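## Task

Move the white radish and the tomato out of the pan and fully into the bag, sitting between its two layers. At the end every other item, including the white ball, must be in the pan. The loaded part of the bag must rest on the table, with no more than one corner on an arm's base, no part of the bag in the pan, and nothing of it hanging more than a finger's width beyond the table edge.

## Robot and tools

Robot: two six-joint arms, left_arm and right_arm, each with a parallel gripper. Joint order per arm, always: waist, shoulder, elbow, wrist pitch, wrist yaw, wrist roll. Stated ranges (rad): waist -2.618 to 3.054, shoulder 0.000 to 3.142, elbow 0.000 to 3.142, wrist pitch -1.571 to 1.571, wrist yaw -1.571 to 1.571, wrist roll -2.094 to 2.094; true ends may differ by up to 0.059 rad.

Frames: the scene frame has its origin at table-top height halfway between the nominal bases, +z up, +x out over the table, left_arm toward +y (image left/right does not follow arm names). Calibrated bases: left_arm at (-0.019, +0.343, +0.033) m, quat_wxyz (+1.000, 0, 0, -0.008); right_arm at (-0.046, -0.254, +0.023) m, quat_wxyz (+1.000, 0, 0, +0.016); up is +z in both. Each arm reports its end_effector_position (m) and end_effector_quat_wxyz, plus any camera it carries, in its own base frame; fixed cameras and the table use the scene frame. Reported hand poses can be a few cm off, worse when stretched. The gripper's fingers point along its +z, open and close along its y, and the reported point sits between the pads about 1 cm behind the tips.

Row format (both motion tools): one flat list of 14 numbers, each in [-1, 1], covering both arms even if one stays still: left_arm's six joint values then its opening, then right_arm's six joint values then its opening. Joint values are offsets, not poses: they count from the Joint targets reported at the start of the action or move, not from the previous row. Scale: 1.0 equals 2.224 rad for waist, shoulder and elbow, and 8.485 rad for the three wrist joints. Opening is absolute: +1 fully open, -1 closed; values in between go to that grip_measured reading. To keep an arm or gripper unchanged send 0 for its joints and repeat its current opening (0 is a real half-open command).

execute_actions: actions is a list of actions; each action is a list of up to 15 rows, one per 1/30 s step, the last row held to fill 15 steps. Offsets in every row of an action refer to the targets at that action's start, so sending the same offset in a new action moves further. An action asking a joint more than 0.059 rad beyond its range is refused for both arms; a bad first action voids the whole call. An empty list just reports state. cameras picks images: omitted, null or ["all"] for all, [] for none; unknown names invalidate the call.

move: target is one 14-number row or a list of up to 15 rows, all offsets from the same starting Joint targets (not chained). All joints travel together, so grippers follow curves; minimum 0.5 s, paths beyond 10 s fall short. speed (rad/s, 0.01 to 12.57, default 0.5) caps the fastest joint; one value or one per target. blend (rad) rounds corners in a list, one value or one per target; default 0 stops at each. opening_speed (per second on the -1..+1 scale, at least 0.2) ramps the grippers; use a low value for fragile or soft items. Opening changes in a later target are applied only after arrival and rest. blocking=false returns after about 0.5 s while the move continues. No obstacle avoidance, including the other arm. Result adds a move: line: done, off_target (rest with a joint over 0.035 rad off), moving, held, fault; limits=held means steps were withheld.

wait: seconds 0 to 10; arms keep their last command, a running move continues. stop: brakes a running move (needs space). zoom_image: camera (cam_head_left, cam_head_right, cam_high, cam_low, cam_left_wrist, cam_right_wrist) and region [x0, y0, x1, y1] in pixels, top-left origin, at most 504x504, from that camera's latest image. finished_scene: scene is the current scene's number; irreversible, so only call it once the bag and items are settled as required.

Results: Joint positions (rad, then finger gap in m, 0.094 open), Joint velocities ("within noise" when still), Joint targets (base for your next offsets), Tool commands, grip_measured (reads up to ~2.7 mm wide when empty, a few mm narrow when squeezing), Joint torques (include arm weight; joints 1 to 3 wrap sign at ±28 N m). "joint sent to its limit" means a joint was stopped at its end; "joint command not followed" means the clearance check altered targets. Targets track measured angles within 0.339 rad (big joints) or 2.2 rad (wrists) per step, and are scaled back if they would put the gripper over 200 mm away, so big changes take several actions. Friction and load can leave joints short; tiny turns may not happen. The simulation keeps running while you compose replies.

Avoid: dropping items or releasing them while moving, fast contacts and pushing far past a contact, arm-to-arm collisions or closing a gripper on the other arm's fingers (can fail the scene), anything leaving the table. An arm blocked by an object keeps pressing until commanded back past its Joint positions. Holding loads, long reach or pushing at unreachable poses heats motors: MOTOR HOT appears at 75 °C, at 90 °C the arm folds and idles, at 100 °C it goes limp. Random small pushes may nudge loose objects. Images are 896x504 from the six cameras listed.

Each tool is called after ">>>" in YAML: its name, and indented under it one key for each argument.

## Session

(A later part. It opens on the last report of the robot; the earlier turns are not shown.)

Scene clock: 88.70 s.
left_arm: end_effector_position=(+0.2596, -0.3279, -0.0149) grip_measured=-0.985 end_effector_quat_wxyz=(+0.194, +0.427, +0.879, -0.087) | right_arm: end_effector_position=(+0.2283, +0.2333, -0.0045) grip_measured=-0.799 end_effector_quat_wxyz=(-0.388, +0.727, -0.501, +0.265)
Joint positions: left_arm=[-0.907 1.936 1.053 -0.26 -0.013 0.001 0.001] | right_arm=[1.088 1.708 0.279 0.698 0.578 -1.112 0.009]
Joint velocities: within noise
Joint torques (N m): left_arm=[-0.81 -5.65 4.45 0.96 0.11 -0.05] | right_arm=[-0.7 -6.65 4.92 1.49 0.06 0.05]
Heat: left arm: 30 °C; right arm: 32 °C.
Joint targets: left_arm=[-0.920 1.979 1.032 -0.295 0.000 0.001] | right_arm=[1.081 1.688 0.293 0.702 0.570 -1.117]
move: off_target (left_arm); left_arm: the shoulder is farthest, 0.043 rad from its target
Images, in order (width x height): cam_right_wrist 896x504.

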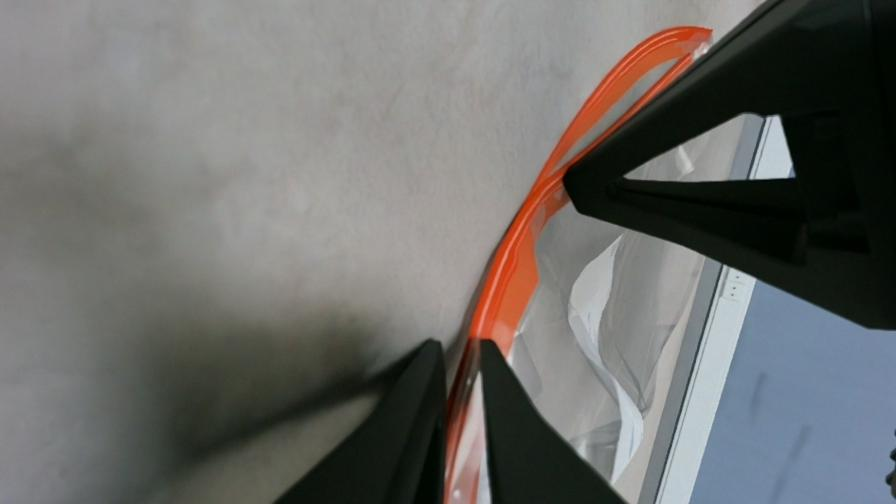

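>>> move:
  target: [0,0,0,0,0,0,-1,0,0,0,0,0,0,-1]
  opening_speed: 0.3
  cameras: ["cam_right_wrist","cam_left_wrist"]

>>> zoom_image:
  camera: "cam_right_wrist"
  region: [350, 200, 650, 500]

Scene clock: 89.87 s.
left_arm: end_effector_position=(+0.2596, -0.3279, -0.0149) grip_measured=-0.985 end_effector_quat_wxyz=(+0.194, +0.427, +0.879, -0.087) | right_arm: end_effector_position=(+0.2282, +0.2333, -0.0046) grip_measured=-0.990 end_effector_quat_wxyz=(-0.388, +0.727, -0.501, +0.265)
Joint positions: left_arm=[-0.907 1.936 1.053 -0.26 -0.013 0.001 0.001] | right_arm=[1.088 1.708 0.279 0.698 0.578 -1.112 0]
Joint velocities: within noise
Joint torques (N m): left_arm=[-0.85 -5.7 4.44 0.97 0.12 -0.04] | right_arm=[-0.7 -6.67 4.94 1.53 0.07 0.05]
Heat: left arm: 30 °C; right arm: 33 °C.
Joint targets: left_arm=[-0.920 1.979 1.032 -0.295 0.000 0.001] | right_arm=[1.081 1.688 0.293 0.702 0.570 -1.117]
move: off_target (left_arm); left_arm: the shoulder is farthest, 0.043 rad from its target
Images, in order (width x height): cam_left_wrist 896x504, cam_right_wrist 896x504.

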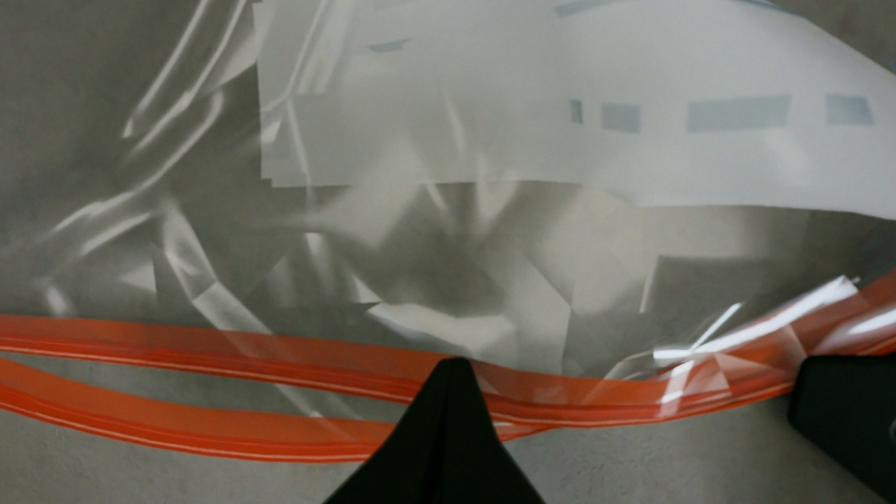

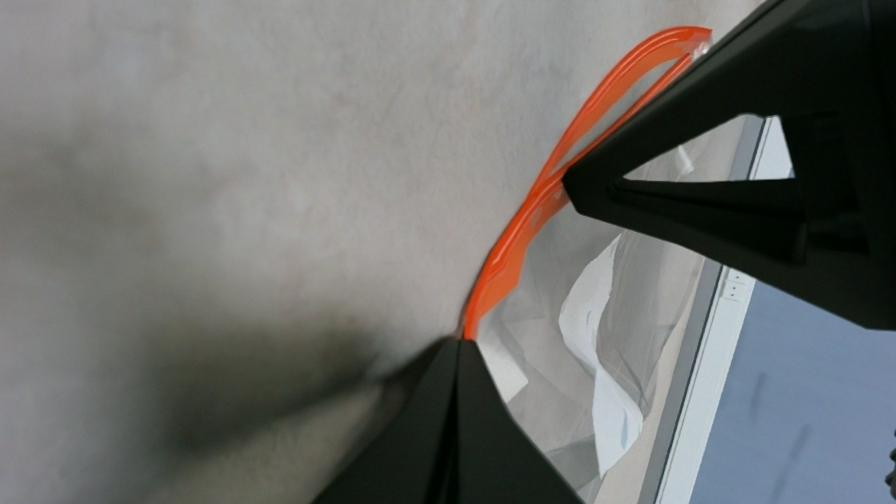

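Scaled by 1.680 from the camera's 896x504 image, which has a finer 1280x720 frame.

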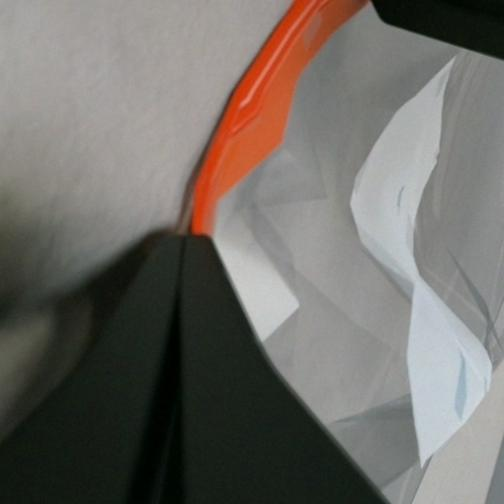

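>>> move:
  target:
    - [0,-0.0355,0.098,-0.03,0,0,-1,0,0,0,0,0,0,-1]
    - [0,-0.0355,0.098,-0.03,0,0,-1,0,-0.1529,0.0382,-0.0468,0,0,-1]
  speed: 0.25

>>> zoom_image:
  camera: "cam_left_wrist"
  region: [392, 0, 896, 504]

Scene clock: 93.83 s.
left_arm: end_effector_position=(+0.2584, -0.3311, +0.0176) grip_measured=-0.985 end_effector_quat_wxyz=(+0.153, +0.434, +0.885, -0.068) | right_arm: end_effector_position=(+0.2278, +0.2324, +0.0518) grip_measured=-0.990 end_effector_quat_wxyz=(-0.394, +0.724, -0.501, +0.264)
Joint positions: left_arm=[-0.913 1.928 1.231 -0.537 -0.013 0.001 0.001] | right_arm=[1.088 1.372 0.353 0.302 0.578 -1.112 0]
Joint velocities: within noise
Joint torques (N m): left_arm=[-0.31 -11.44 8.83 1.02 0.13 -0.05] | right_arm=[-0.72 -5.89 7.98 1.52 0.06 0.05]
Heat: left arm: 31 °C; right arm: 33 °C.
Joint targets: left_arm=[-0.920 1.900 1.249 -0.550 0.000 0.001] | right_arm=[1.081 1.348 0.377 0.305 0.570 -1.117]
move: done

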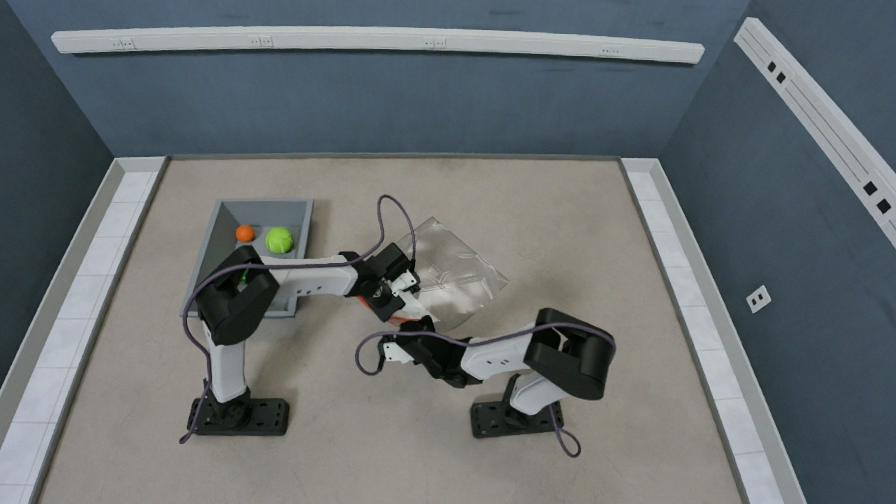

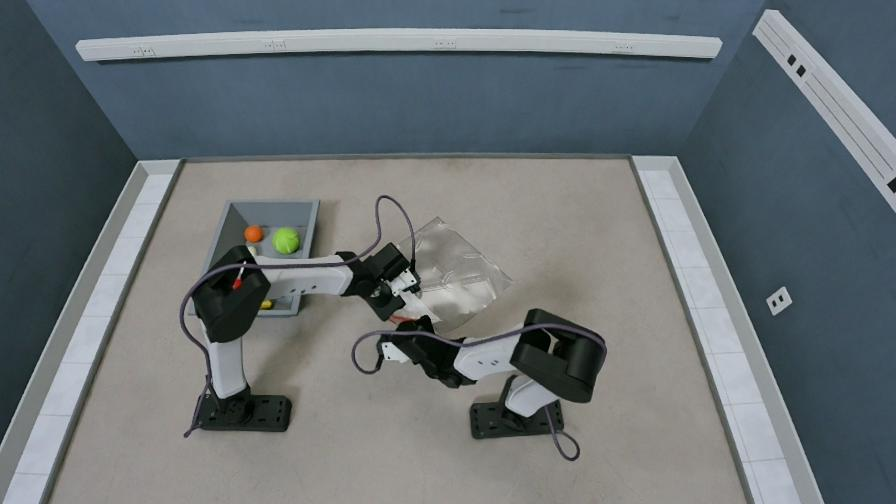

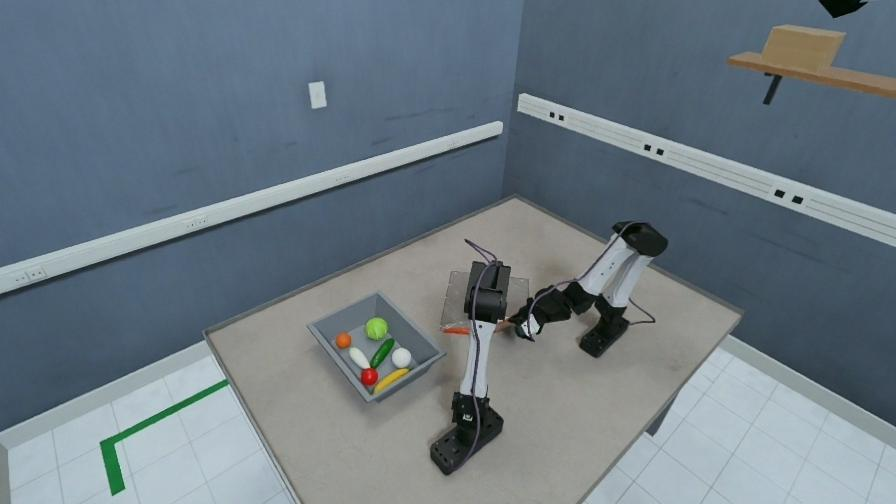

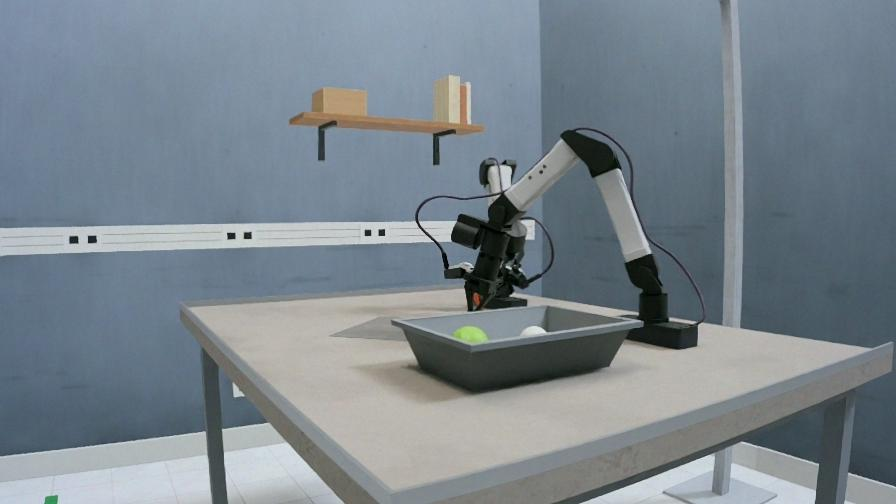

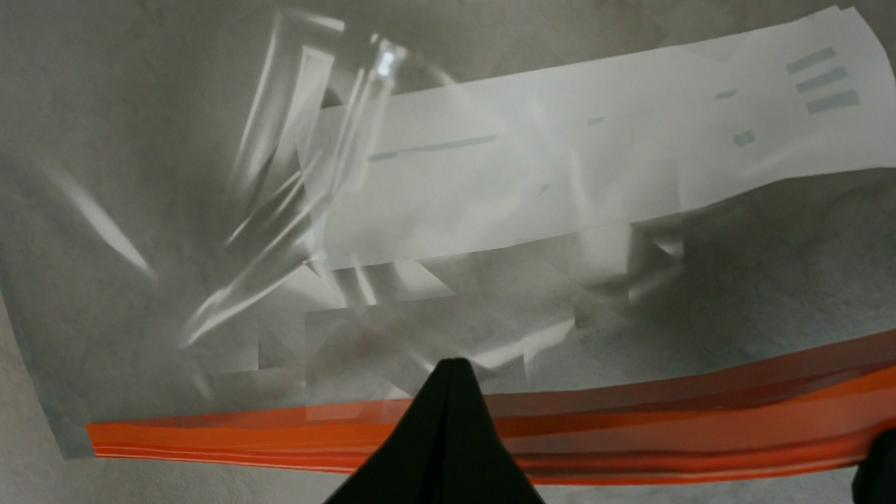

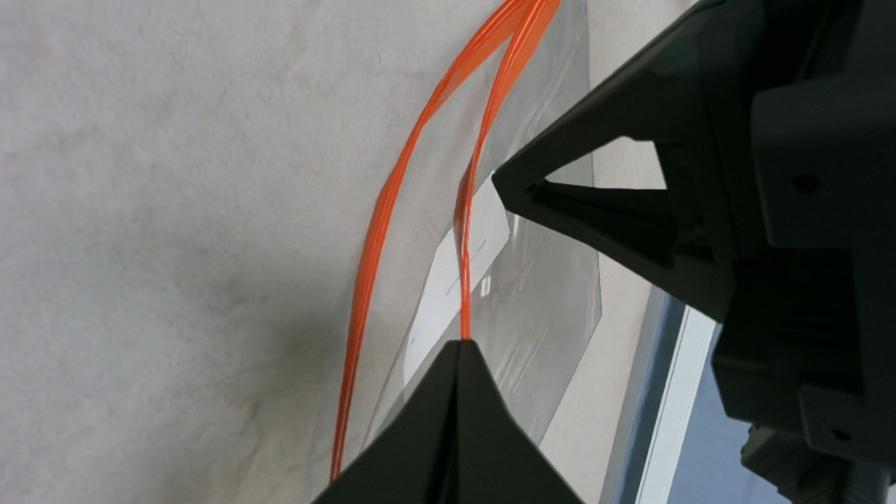

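Scaled by 1.000.

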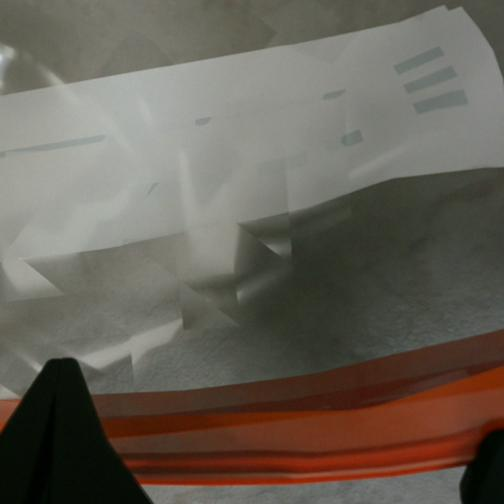

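>>> move:
  target:
    - [0,0,0.18,-0.035,0,0,-1,0,0,0,0,0,0,-1]
    - [0.4141,-0.0094,0.2194,-0.0893,0,0,-1,0,-0.063,0.0424,-0.0276,0,0,-1]
    - [0.4141,-0.0094,0.2194,-0.0893,0,0,1,0,-0.063,0.0424,-0.0276,0,0,-1]
  speed: [0.5,0.6,0.6]
  blend: [0.1,0,0]

>>> zoom_image:
  camera: "cam_high"
  region: [400, 240, 560, 370]

>>> zoom_image:
  camera: "cam_head_left"
  region: [330, 200, 530, 370]

Scene clock: 98.00 s.
left_arm: end_effector_position=(+0.3798, +0.0036, +0.1293) grip_measured=+0.998 end_effector_quat_wxyz=(+0.041, -0.002, +0.999, +0.004) | right_arm: end_effector_position=(+0.2275, +0.2319, +0.0872) grip_measured=-0.990 end_effector_quat_wxyz=(-0.392, +0.725, -0.501, +0.264)
Joint positions: left_arm=[0.006 1.909 1.716 -1.296 -0.009 0.001 0.094] | right_arm=[1.088 1.231 0.443 0.067 0.578 -1.112 0]
Joint velocities: within noise
Joint torques (N m): left_arm=[-0.13 -11.6 9.24 0.47 0.08 -0.05] | right_arm=[-0.69 -5.39 9.16 1.55 0.06 0.06]
Heat: left arm: 31 °C; right arm: 32 °C.
Joint targets: left_arm=[0.001 1.879 1.738 -1.308 0.000 0.001] | right_arm=[1.081 1.208 0.472 0.071 0.570 -1.117]
move: done

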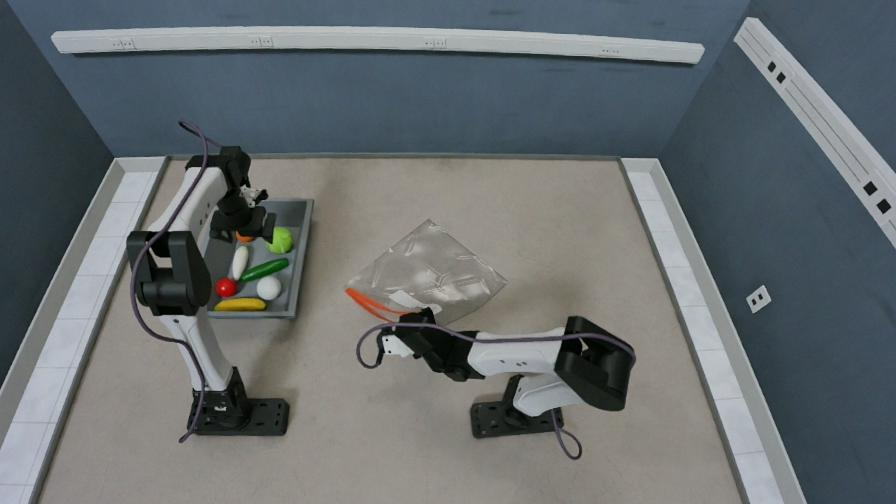

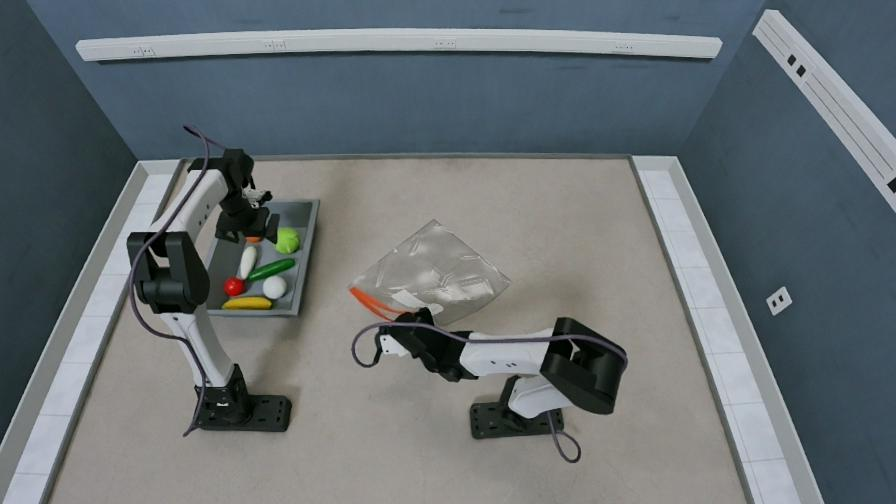

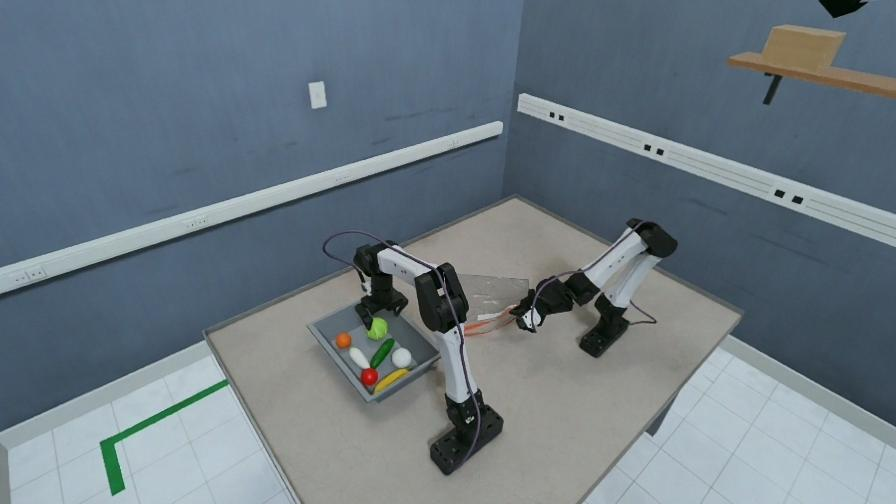

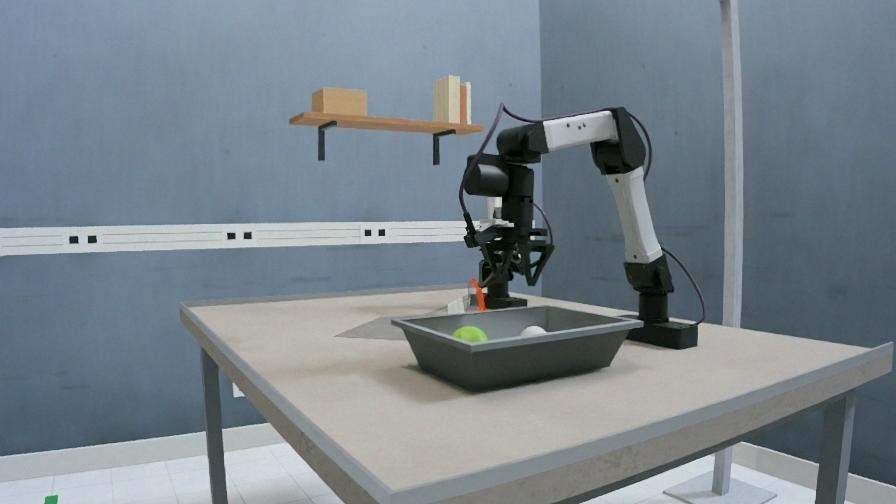

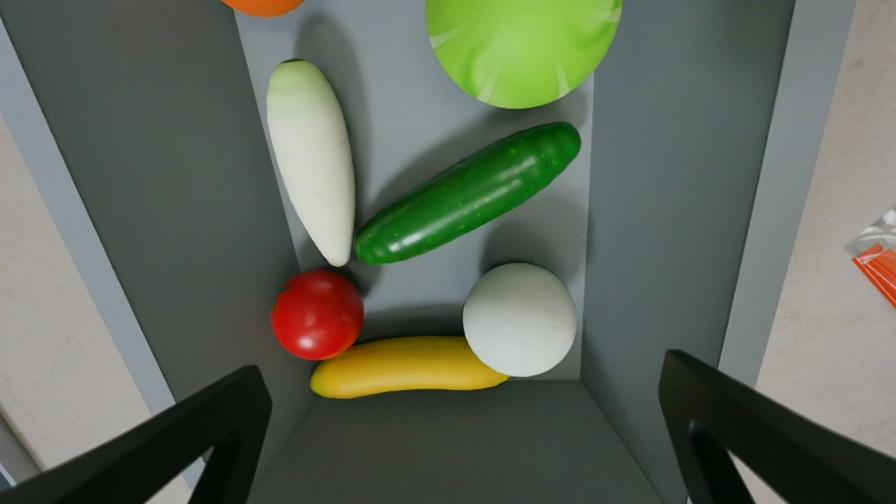

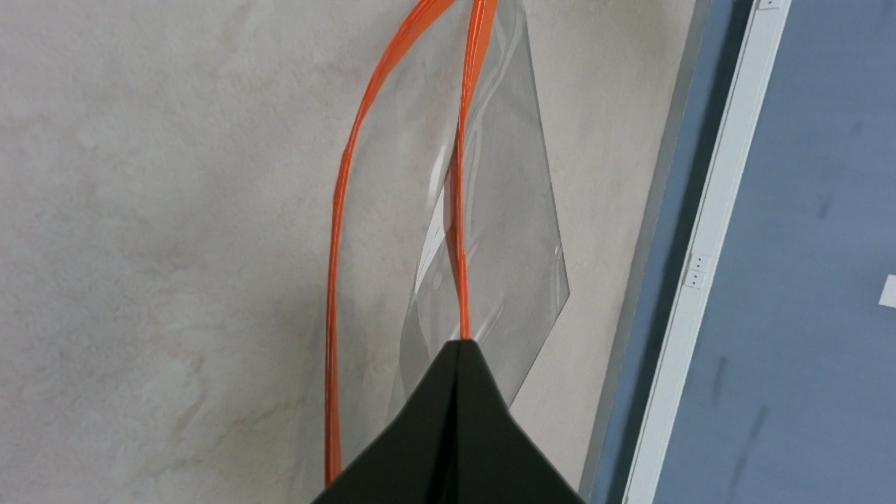

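Scaled by 3.150 from the camera's 896x504 image, which has a finer 1280x720 frame.

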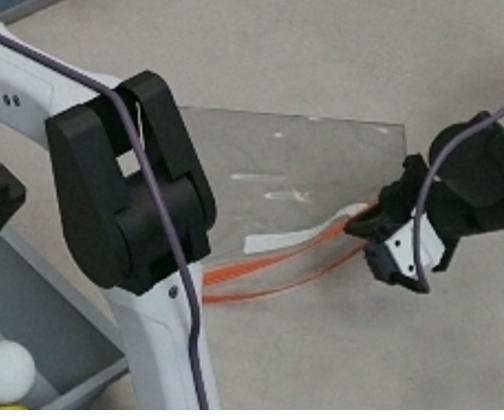

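Scaled by 2.520 from the camera's 896x504 image, which has a finer 1280x720 frame.

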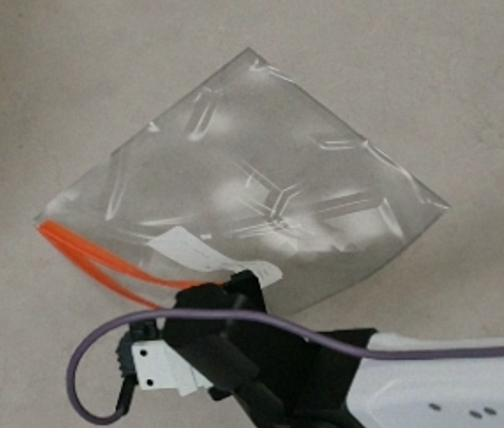

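>>> move:
  target: [0.1277,-0.11,-0.257,0.0453,0,0.0336,0.4,0,0,0,0,0,0,-1]
  speed: 0.6
  cameras: ["cam_left_wrist"]

Scene clock: 100.77 s.
left_arm: end_effector_position=(+0.3127, +0.0924, +0.0723) grip_measured=+0.402 end_effector_quat_wxyz=(+0.072, -0.005, +0.997, +0.025) | right_arm: end_effector_position=(+0.2275, +0.2319, +0.0871) grip_measured=-0.990 end_effector_quat_wxyz=(-0.392, +0.725, -0.501, +0.264)
Joint positions: left_arm=[0.283 1.661 1.176 -0.933 -0.008 0.273 0.066] | right_arm=[1.088 1.231 0.443 0.066 0.578 -1.112 0]
Joint velocities: within noise
Joint torques (N m): left_arm=[0.4 -9.1 6.15 0.81 0.11 0.09] | right_arm=[-0.69 -5.38 9.16 1.56 0.06 0.05]
Heat: left arm: 31 °C; right arm: 32 °C.
Joint targets: left_arm=[0.285 1.634 1.166 -0.923 0.000 0.286] | right_arm=[1.081 1.208 0.472 0.071 0.570 -1.117]
move: done
Images, in order (width x height): cam_left_wrist 896x504.

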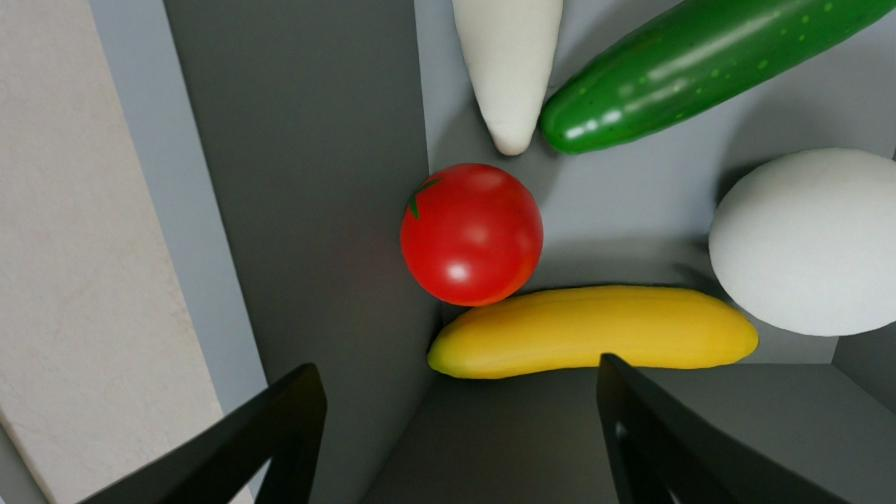

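>>> move:
  target: [-0.0139,0.0538,-0.0245,0.0175,0,-0.0038,0.4,0,0,0,0,0,0,-1]
  speed: 0.3
  cameras: ["cam_left_wrist"]

Scene clock: 102.47 s.
left_arm: end_effector_position=(+0.3274, +0.0888, +0.0370) grip_measured=+0.402 end_effector_quat_wxyz=(+0.078, +0.003, +0.997, +0.025) | right_arm: end_effector_position=(+0.2275, +0.2319, +0.0871) grip_measured=-0.990 end_effector_quat_wxyz=(-0.392, +0.725, -0.501, +0.264)
Joint positions: left_arm=[0.261 1.742 1.12 -0.785 -0.008 0.266 0.066] | right_arm=[1.088 1.231 0.443 0.066 0.578 -1.112 0]
Joint velocities: within noise
Joint torques (N m): left_arm=[-0.32 -6.69 6.01 0.88 0.09 -0.15] | right_arm=[-0.7 -5.38 9.16 1.56 0.06 0.05]
Heat: left arm: 31 °C; right arm: 32 °C.
Joint targets: left_arm=[0.254 1.754 1.111 -0.775 0.000 0.254] | right_arm=[1.081 1.208 0.472 0.071 0.570 -1.117]
move: done
Images, in order (width x height): cam_left_wrist 896x504.

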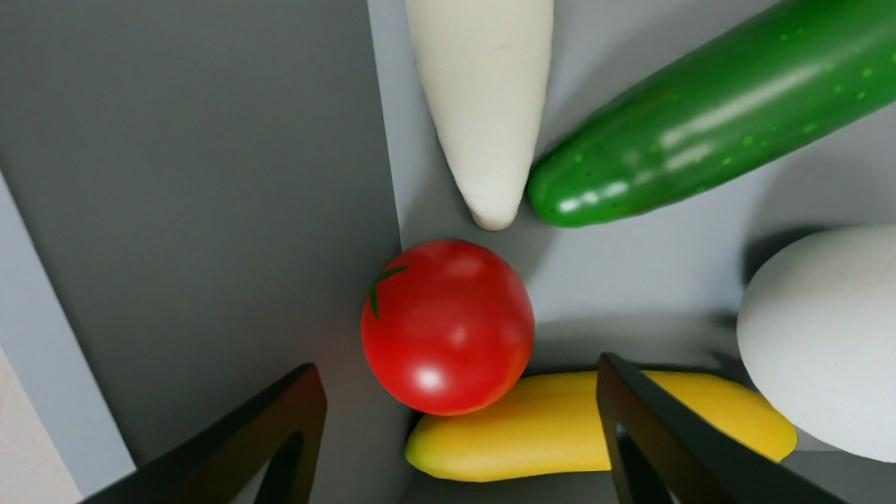

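>>> move:
  target: [0.0072,0.0229,-0.0373,0.013,0,0,0.4,0,0,0,0,0,0,-1]
  speed: 0.2
  cameras: ["cam_left_wrist"]

Scene clock: 103.87 s.
left_arm: end_effector_position=(+0.3192, +0.0866, +0.0044) grip_measured=+0.402 end_effector_quat_wxyz=(+0.065, +0.001, +0.998, +0.020) | right_arm: end_effector_position=(+0.2275, +0.2319, +0.0871) grip_measured=-0.990 end_effector_quat_wxyz=(-0.392, +0.725, -0.501, +0.264)
Joint positions: left_arm=[0.262 1.789 1.039 -0.684 -0.005 0.265 0.066] | right_arm=[1.088 1.231 0.443 0.066 0.578 -1.112 0]
Joint velocities: within noise
Joint torques (N m): left_arm=[0.85 -6.39 5.41 0.95 0.06 -0.14] | right_arm=[-0.69 -5.35 9.14 1.56 0.06 0.05]
Heat: left arm: 31 °C; right arm: 32 °C.
Joint targets: left_arm=[0.270 1.805 1.029 -0.664 0.000 0.254] | right_arm=[1.081 1.208 0.472 0.071 0.570 -1.117]
move: done
Images, in order (width x height): cam_left_wrist 896x504.

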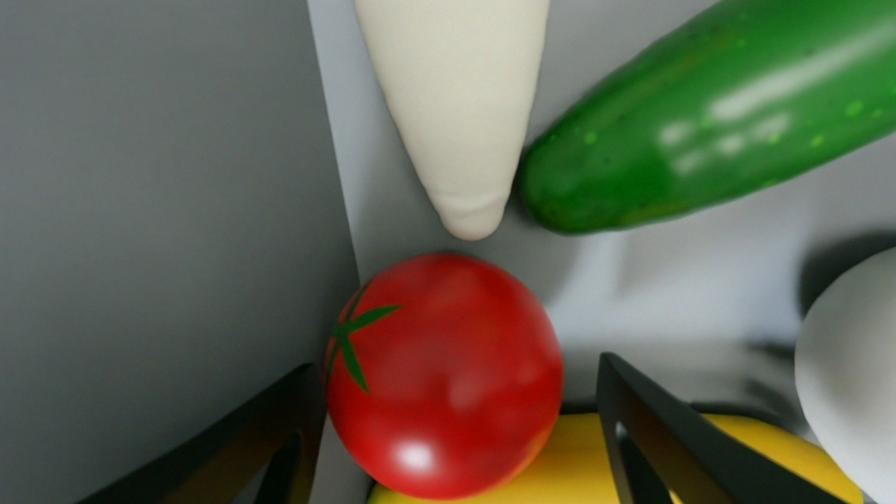

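>>> move:
  target: [0,0,0,0,0,0,0.05,0,0,0,0,0,0,-1]
  opening_speed: 0.25
  cameras: ["cam_left_wrist"]

Scene clock: 105.70 s.
left_arm: end_effector_position=(+0.3217, +0.0872, +0.0048) grip_measured=+0.054 end_effector_quat_wxyz=(+0.070, +0.001, +0.997, +0.021) | right_arm: end_effector_position=(+0.2275, +0.2319, +0.0871) grip_measured=-0.990 end_effector_quat_wxyz=(-0.392, +0.725, -0.501, +0.264)
Joint positions: left_arm=[0.262 1.789 1.039 -0.674 -0.005 0.265 0.05] | right_arm=[1.088 1.231 0.443 0.066 0.578 -1.112 0]
Joint velocities: within noise
Joint torques (N m): left_arm=[0.83 -6.42 5.44 0.86 0.08 -0.15] | right_arm=[-0.7 -5.38 9.17 1.56 0.07 0.05]
Heat: left arm: 31 °C; right arm: 32 °C.
Joint targets: left_arm=[0.270 1.805 1.029 -0.665 0.000 0.254] | right_arm=[1.081 1.208 0.472 0.071 0.570 -1.117]
move: done
Images, in order (width x height): cam_left_wrist 896x504.

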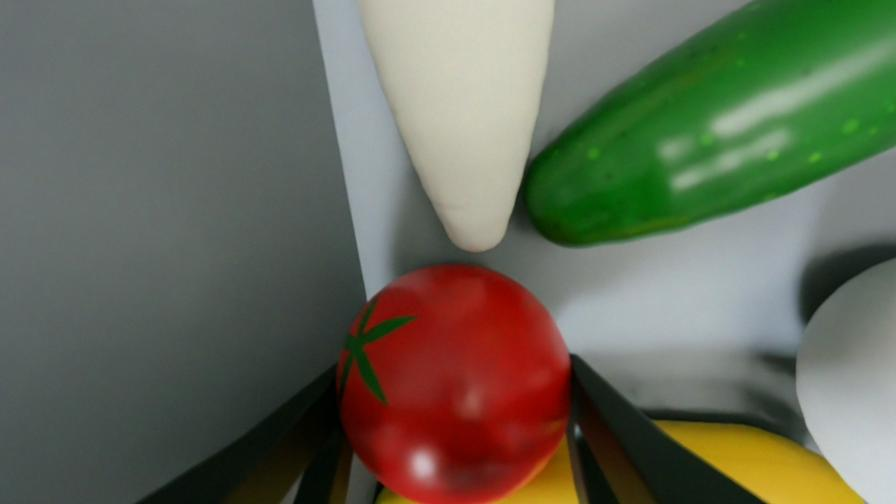

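>>> move:
  target: [0,0,0,0,0,0,-0.1,0,0,0,0,0,0,-1]
  opening_speed: 0.25
  cameras: ["cam_left_wrist"]

Scene clock: 106.67 s.
left_arm: end_effector_position=(+0.3217, +0.0872, +0.0048) grip_measured=-0.047 end_effector_quat_wxyz=(+0.070, +0.001, +0.997, +0.021) | right_arm: end_effector_position=(+0.2275, +0.2319, +0.0871) grip_measured=-0.990 end_effector_quat_wxyz=(-0.392, +0.725, -0.501, +0.264)
Joint positions: left_arm=[0.262 1.789 1.039 -0.674 -0.005 0.265 0.045] | right_arm=[1.088 1.231 0.443 0.066 0.578 -1.112 0]
Joint velocities: within noise
Joint torques (N m): left_arm=[0.83 -6.39 5.46 0.84 0.07 -0.14] | right_arm=[-0.69 -5.37 9.14 1.56 0.07 0.05]
Heat: left arm: 31 °C; right arm: 32 °C.
Joint targets: left_arm=[0.270 1.805 1.029 -0.665 0.000 0.254] | right_arm=[1.081 1.208 0.472 0.071 0.570 -1.117]
move: done
Images, in order (width x height): cam_left_wrist 896x504.

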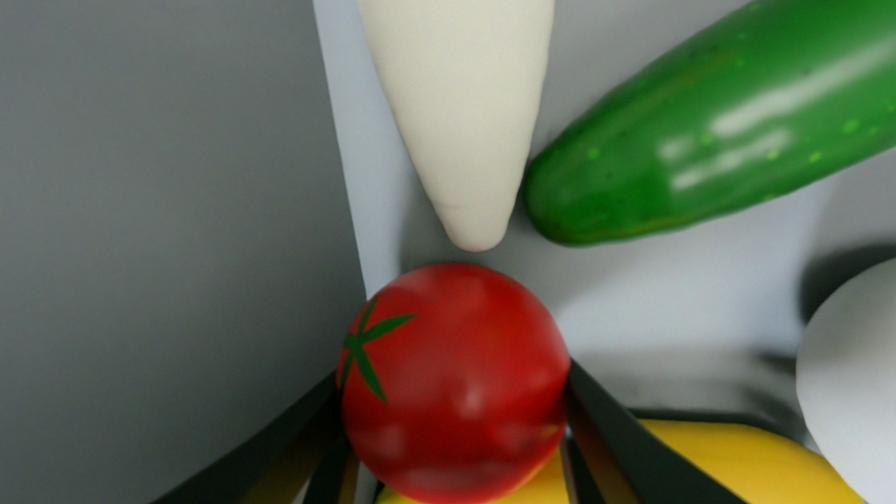

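>>> move:
  target:
    - [0,-0.1484,0.0908,-0.0343,0,0,-0.1,0,-0.0328,0.0405,-0.0192,0,0,-1]
    - [-0.5315,-0.1484,0.0908,-0.0343,0,-0.0299,-0.1,0,-0.0328,0.0405,-0.0192,0,0,-1]
  speed: [0.35,0.6]
  blend: [0.05,0]

>>> zoom_image:
  camera: "cam_high"
  region: [400, 240, 560, 370]

Scene clock: 111.13 s.
left_arm: end_effector_position=(+0.2059, -0.2647, +0.1375) grip_measured=-0.053 end_effector_quat_wxyz=(+0.160, +0.439, +0.881, -0.075) | right_arm: end_effector_position=(+0.2277, +0.2321, +0.1166) grip_measured=-0.990 end_effector_quat_wxyz=(-0.392, +0.725, -0.501, +0.264)
Joint positions: left_arm=[-0.912 1.487 1.213 -0.943 -0.004 0.013 0.044] | right_arm=[1.088 1.157 0.532 -0.097 0.578 -1.112 0]
Joint velocities: within noise
Joint torques (N m): left_arm=[0.17 -6.84 9.33 1.07 0.05 -0.13] | right_arm=[-0.69 -5.07 9.68 1.56 0.06 0.05]
Heat: left arm: 31 °C; right arm: 32 °C.
Joint targets: left_arm=[-0.912 1.475 1.230 -0.956 0.000 0.000] | right_arm=[1.081 1.136 0.562 -0.092 0.570 -1.117]
move: done

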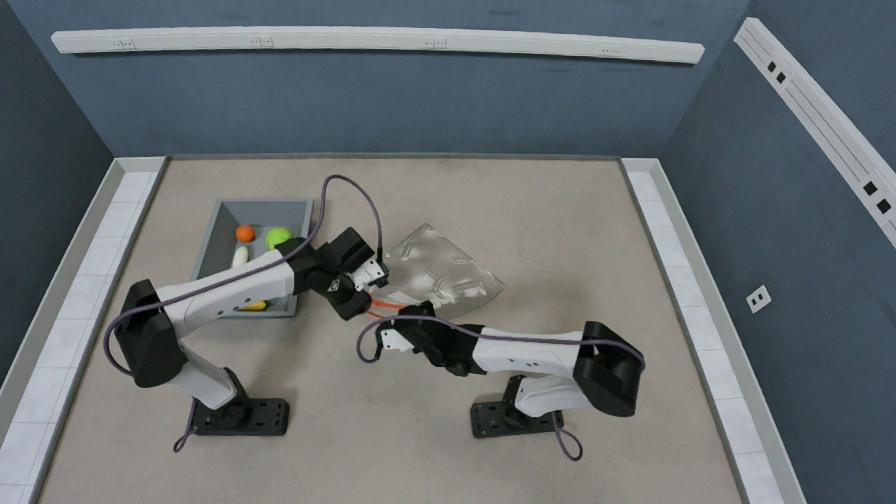

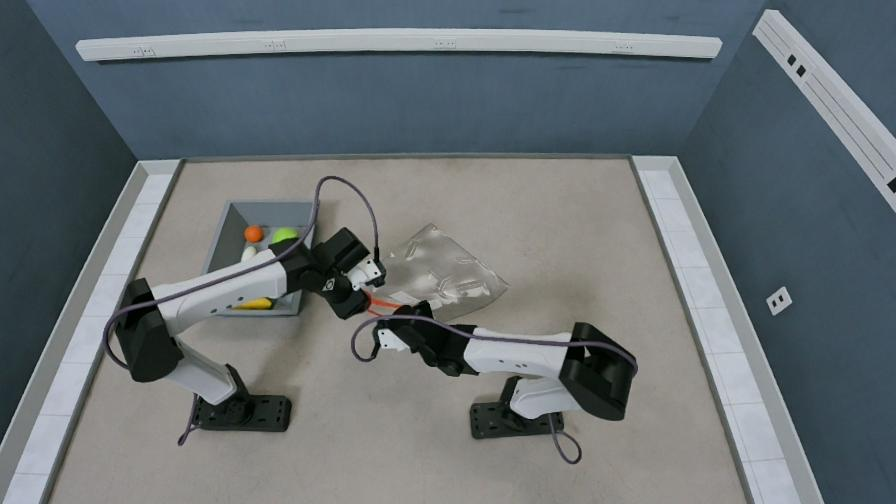

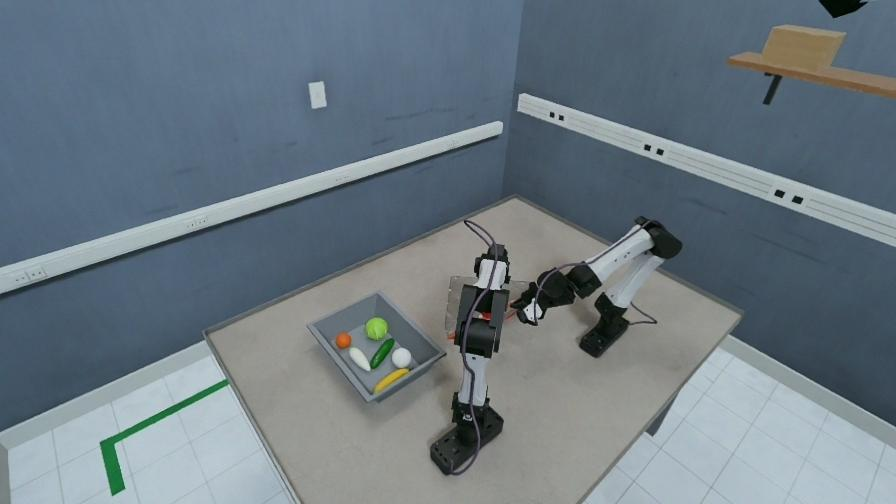

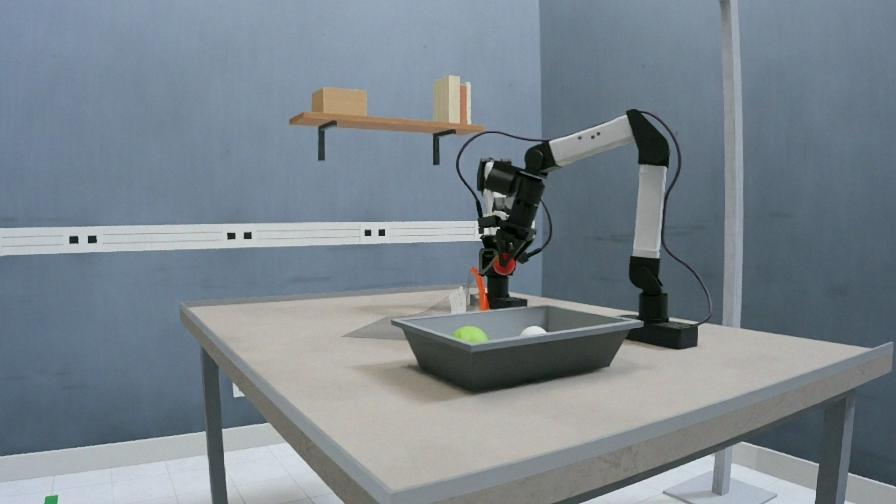

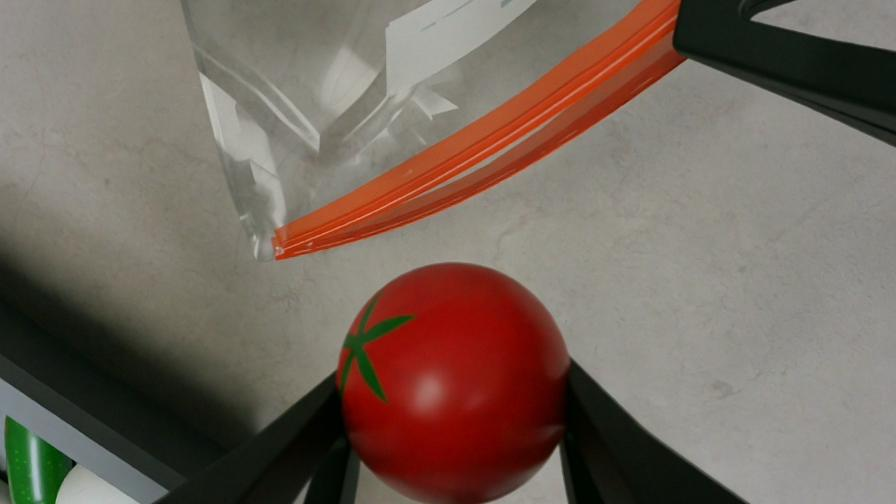

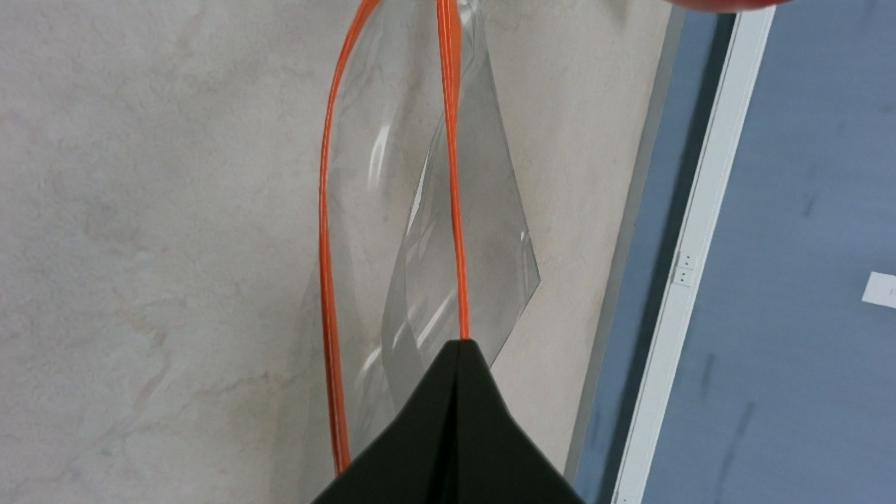

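Scaled by 3.150 from the camera's 896x504 image, which has a finer 1280x720 frame.

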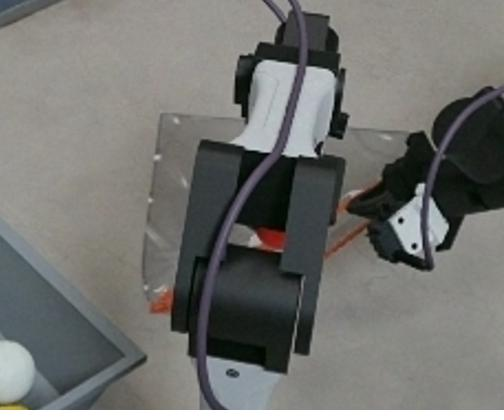

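>>> move:
  target:
    - [-0.0171,-0.1236,-0.3957,0.1362,0,0,-0.1,0,0,0,0,0,0,-1]
    - [-0.0171,0.0948,-0.4879,0.2353,0,0,-0.1,0,0,0,0,0,0,-1]
  speed: [0.6,0.4]
  blend: [0.1,0]
  cameras: ["cam_left_wrist","cam_right_wrist","cam_low"]

>>> zoom_image:
  camera: "cam_low"
  region: [330, 200, 630, 370]

Scene clock: 116.57 s.
left_arm: end_effector_position=(+0.1980, -0.2718, +0.0187) grip_measured=-0.053 end_effector_quat_wxyz=(+0.461, +0.393, +0.762, -0.230) | right_arm: end_effector_position=(+0.2276, +0.2321, +0.1165) grip_measured=-0.990 end_effector_quat_wxyz=(-0.392, +0.725, -0.501, +0.264)
Joint positions: left_arm=[-0.943 1.675 0.153 1.033 -0.004 0.012 0.044] | right_arm=[1.088 1.157 0.532 -0.097 0.578 -1.112 0]
Joint velocities: within noise
Joint torques (N m): left_arm=[-0.32 -3.63 3.23 2.41 0.05 -0.17] | right_arm=[-0.7 -5.08 9.69 1.56 0.06 0.05]
Heat: left arm: 31 °C; right arm: 32 °C.
Joint targets: left_arm=[-0.950 1.686 0.145 1.041 0.000 0.000] | right_arm=[1.081 1.136 0.562 -0.092 0.570 -1.117]
move: done
Images, in order (width x height): cam_low 896x504, cam_left_wrist 896x504, cam_right_wrist 896x504.

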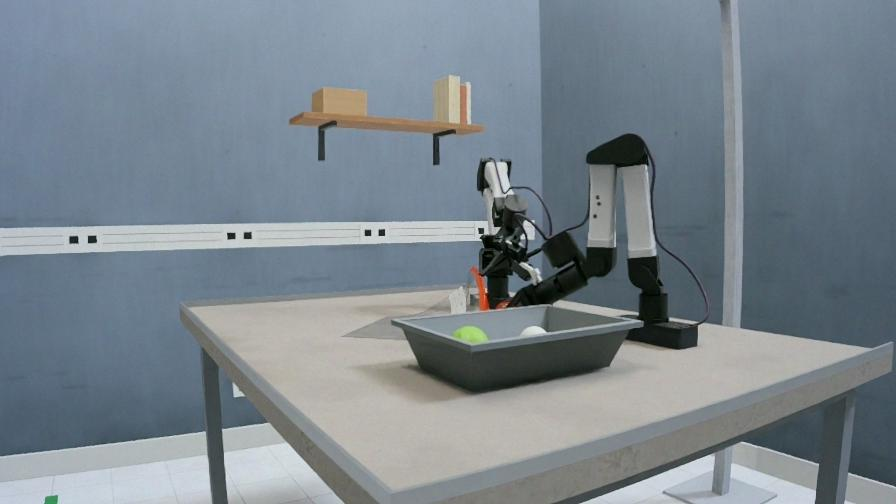

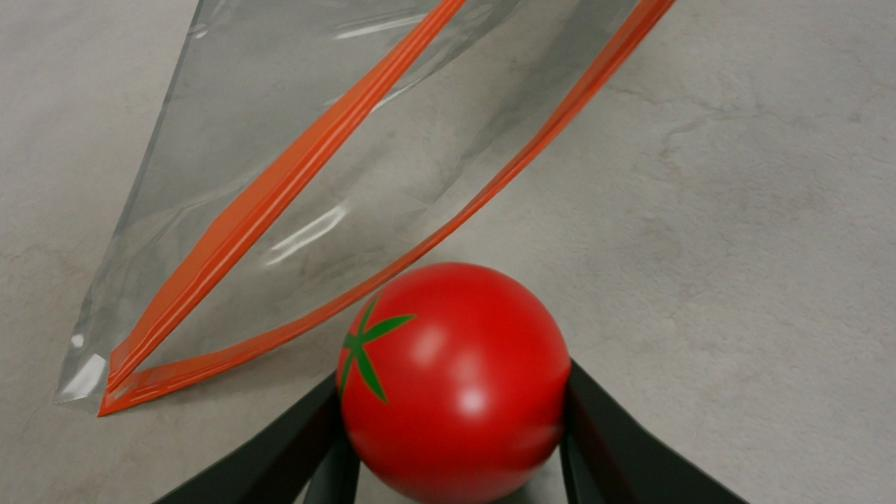

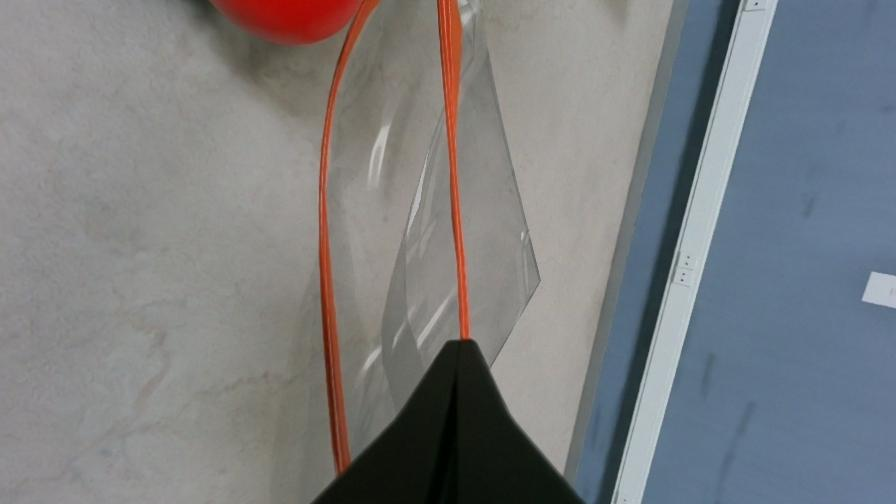

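Scaled by 1.680 from the camera's 896x504 image, which has a finer 1280x720 frame.

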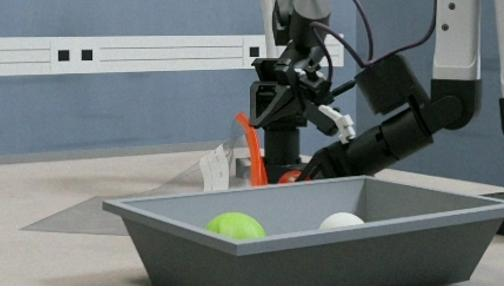

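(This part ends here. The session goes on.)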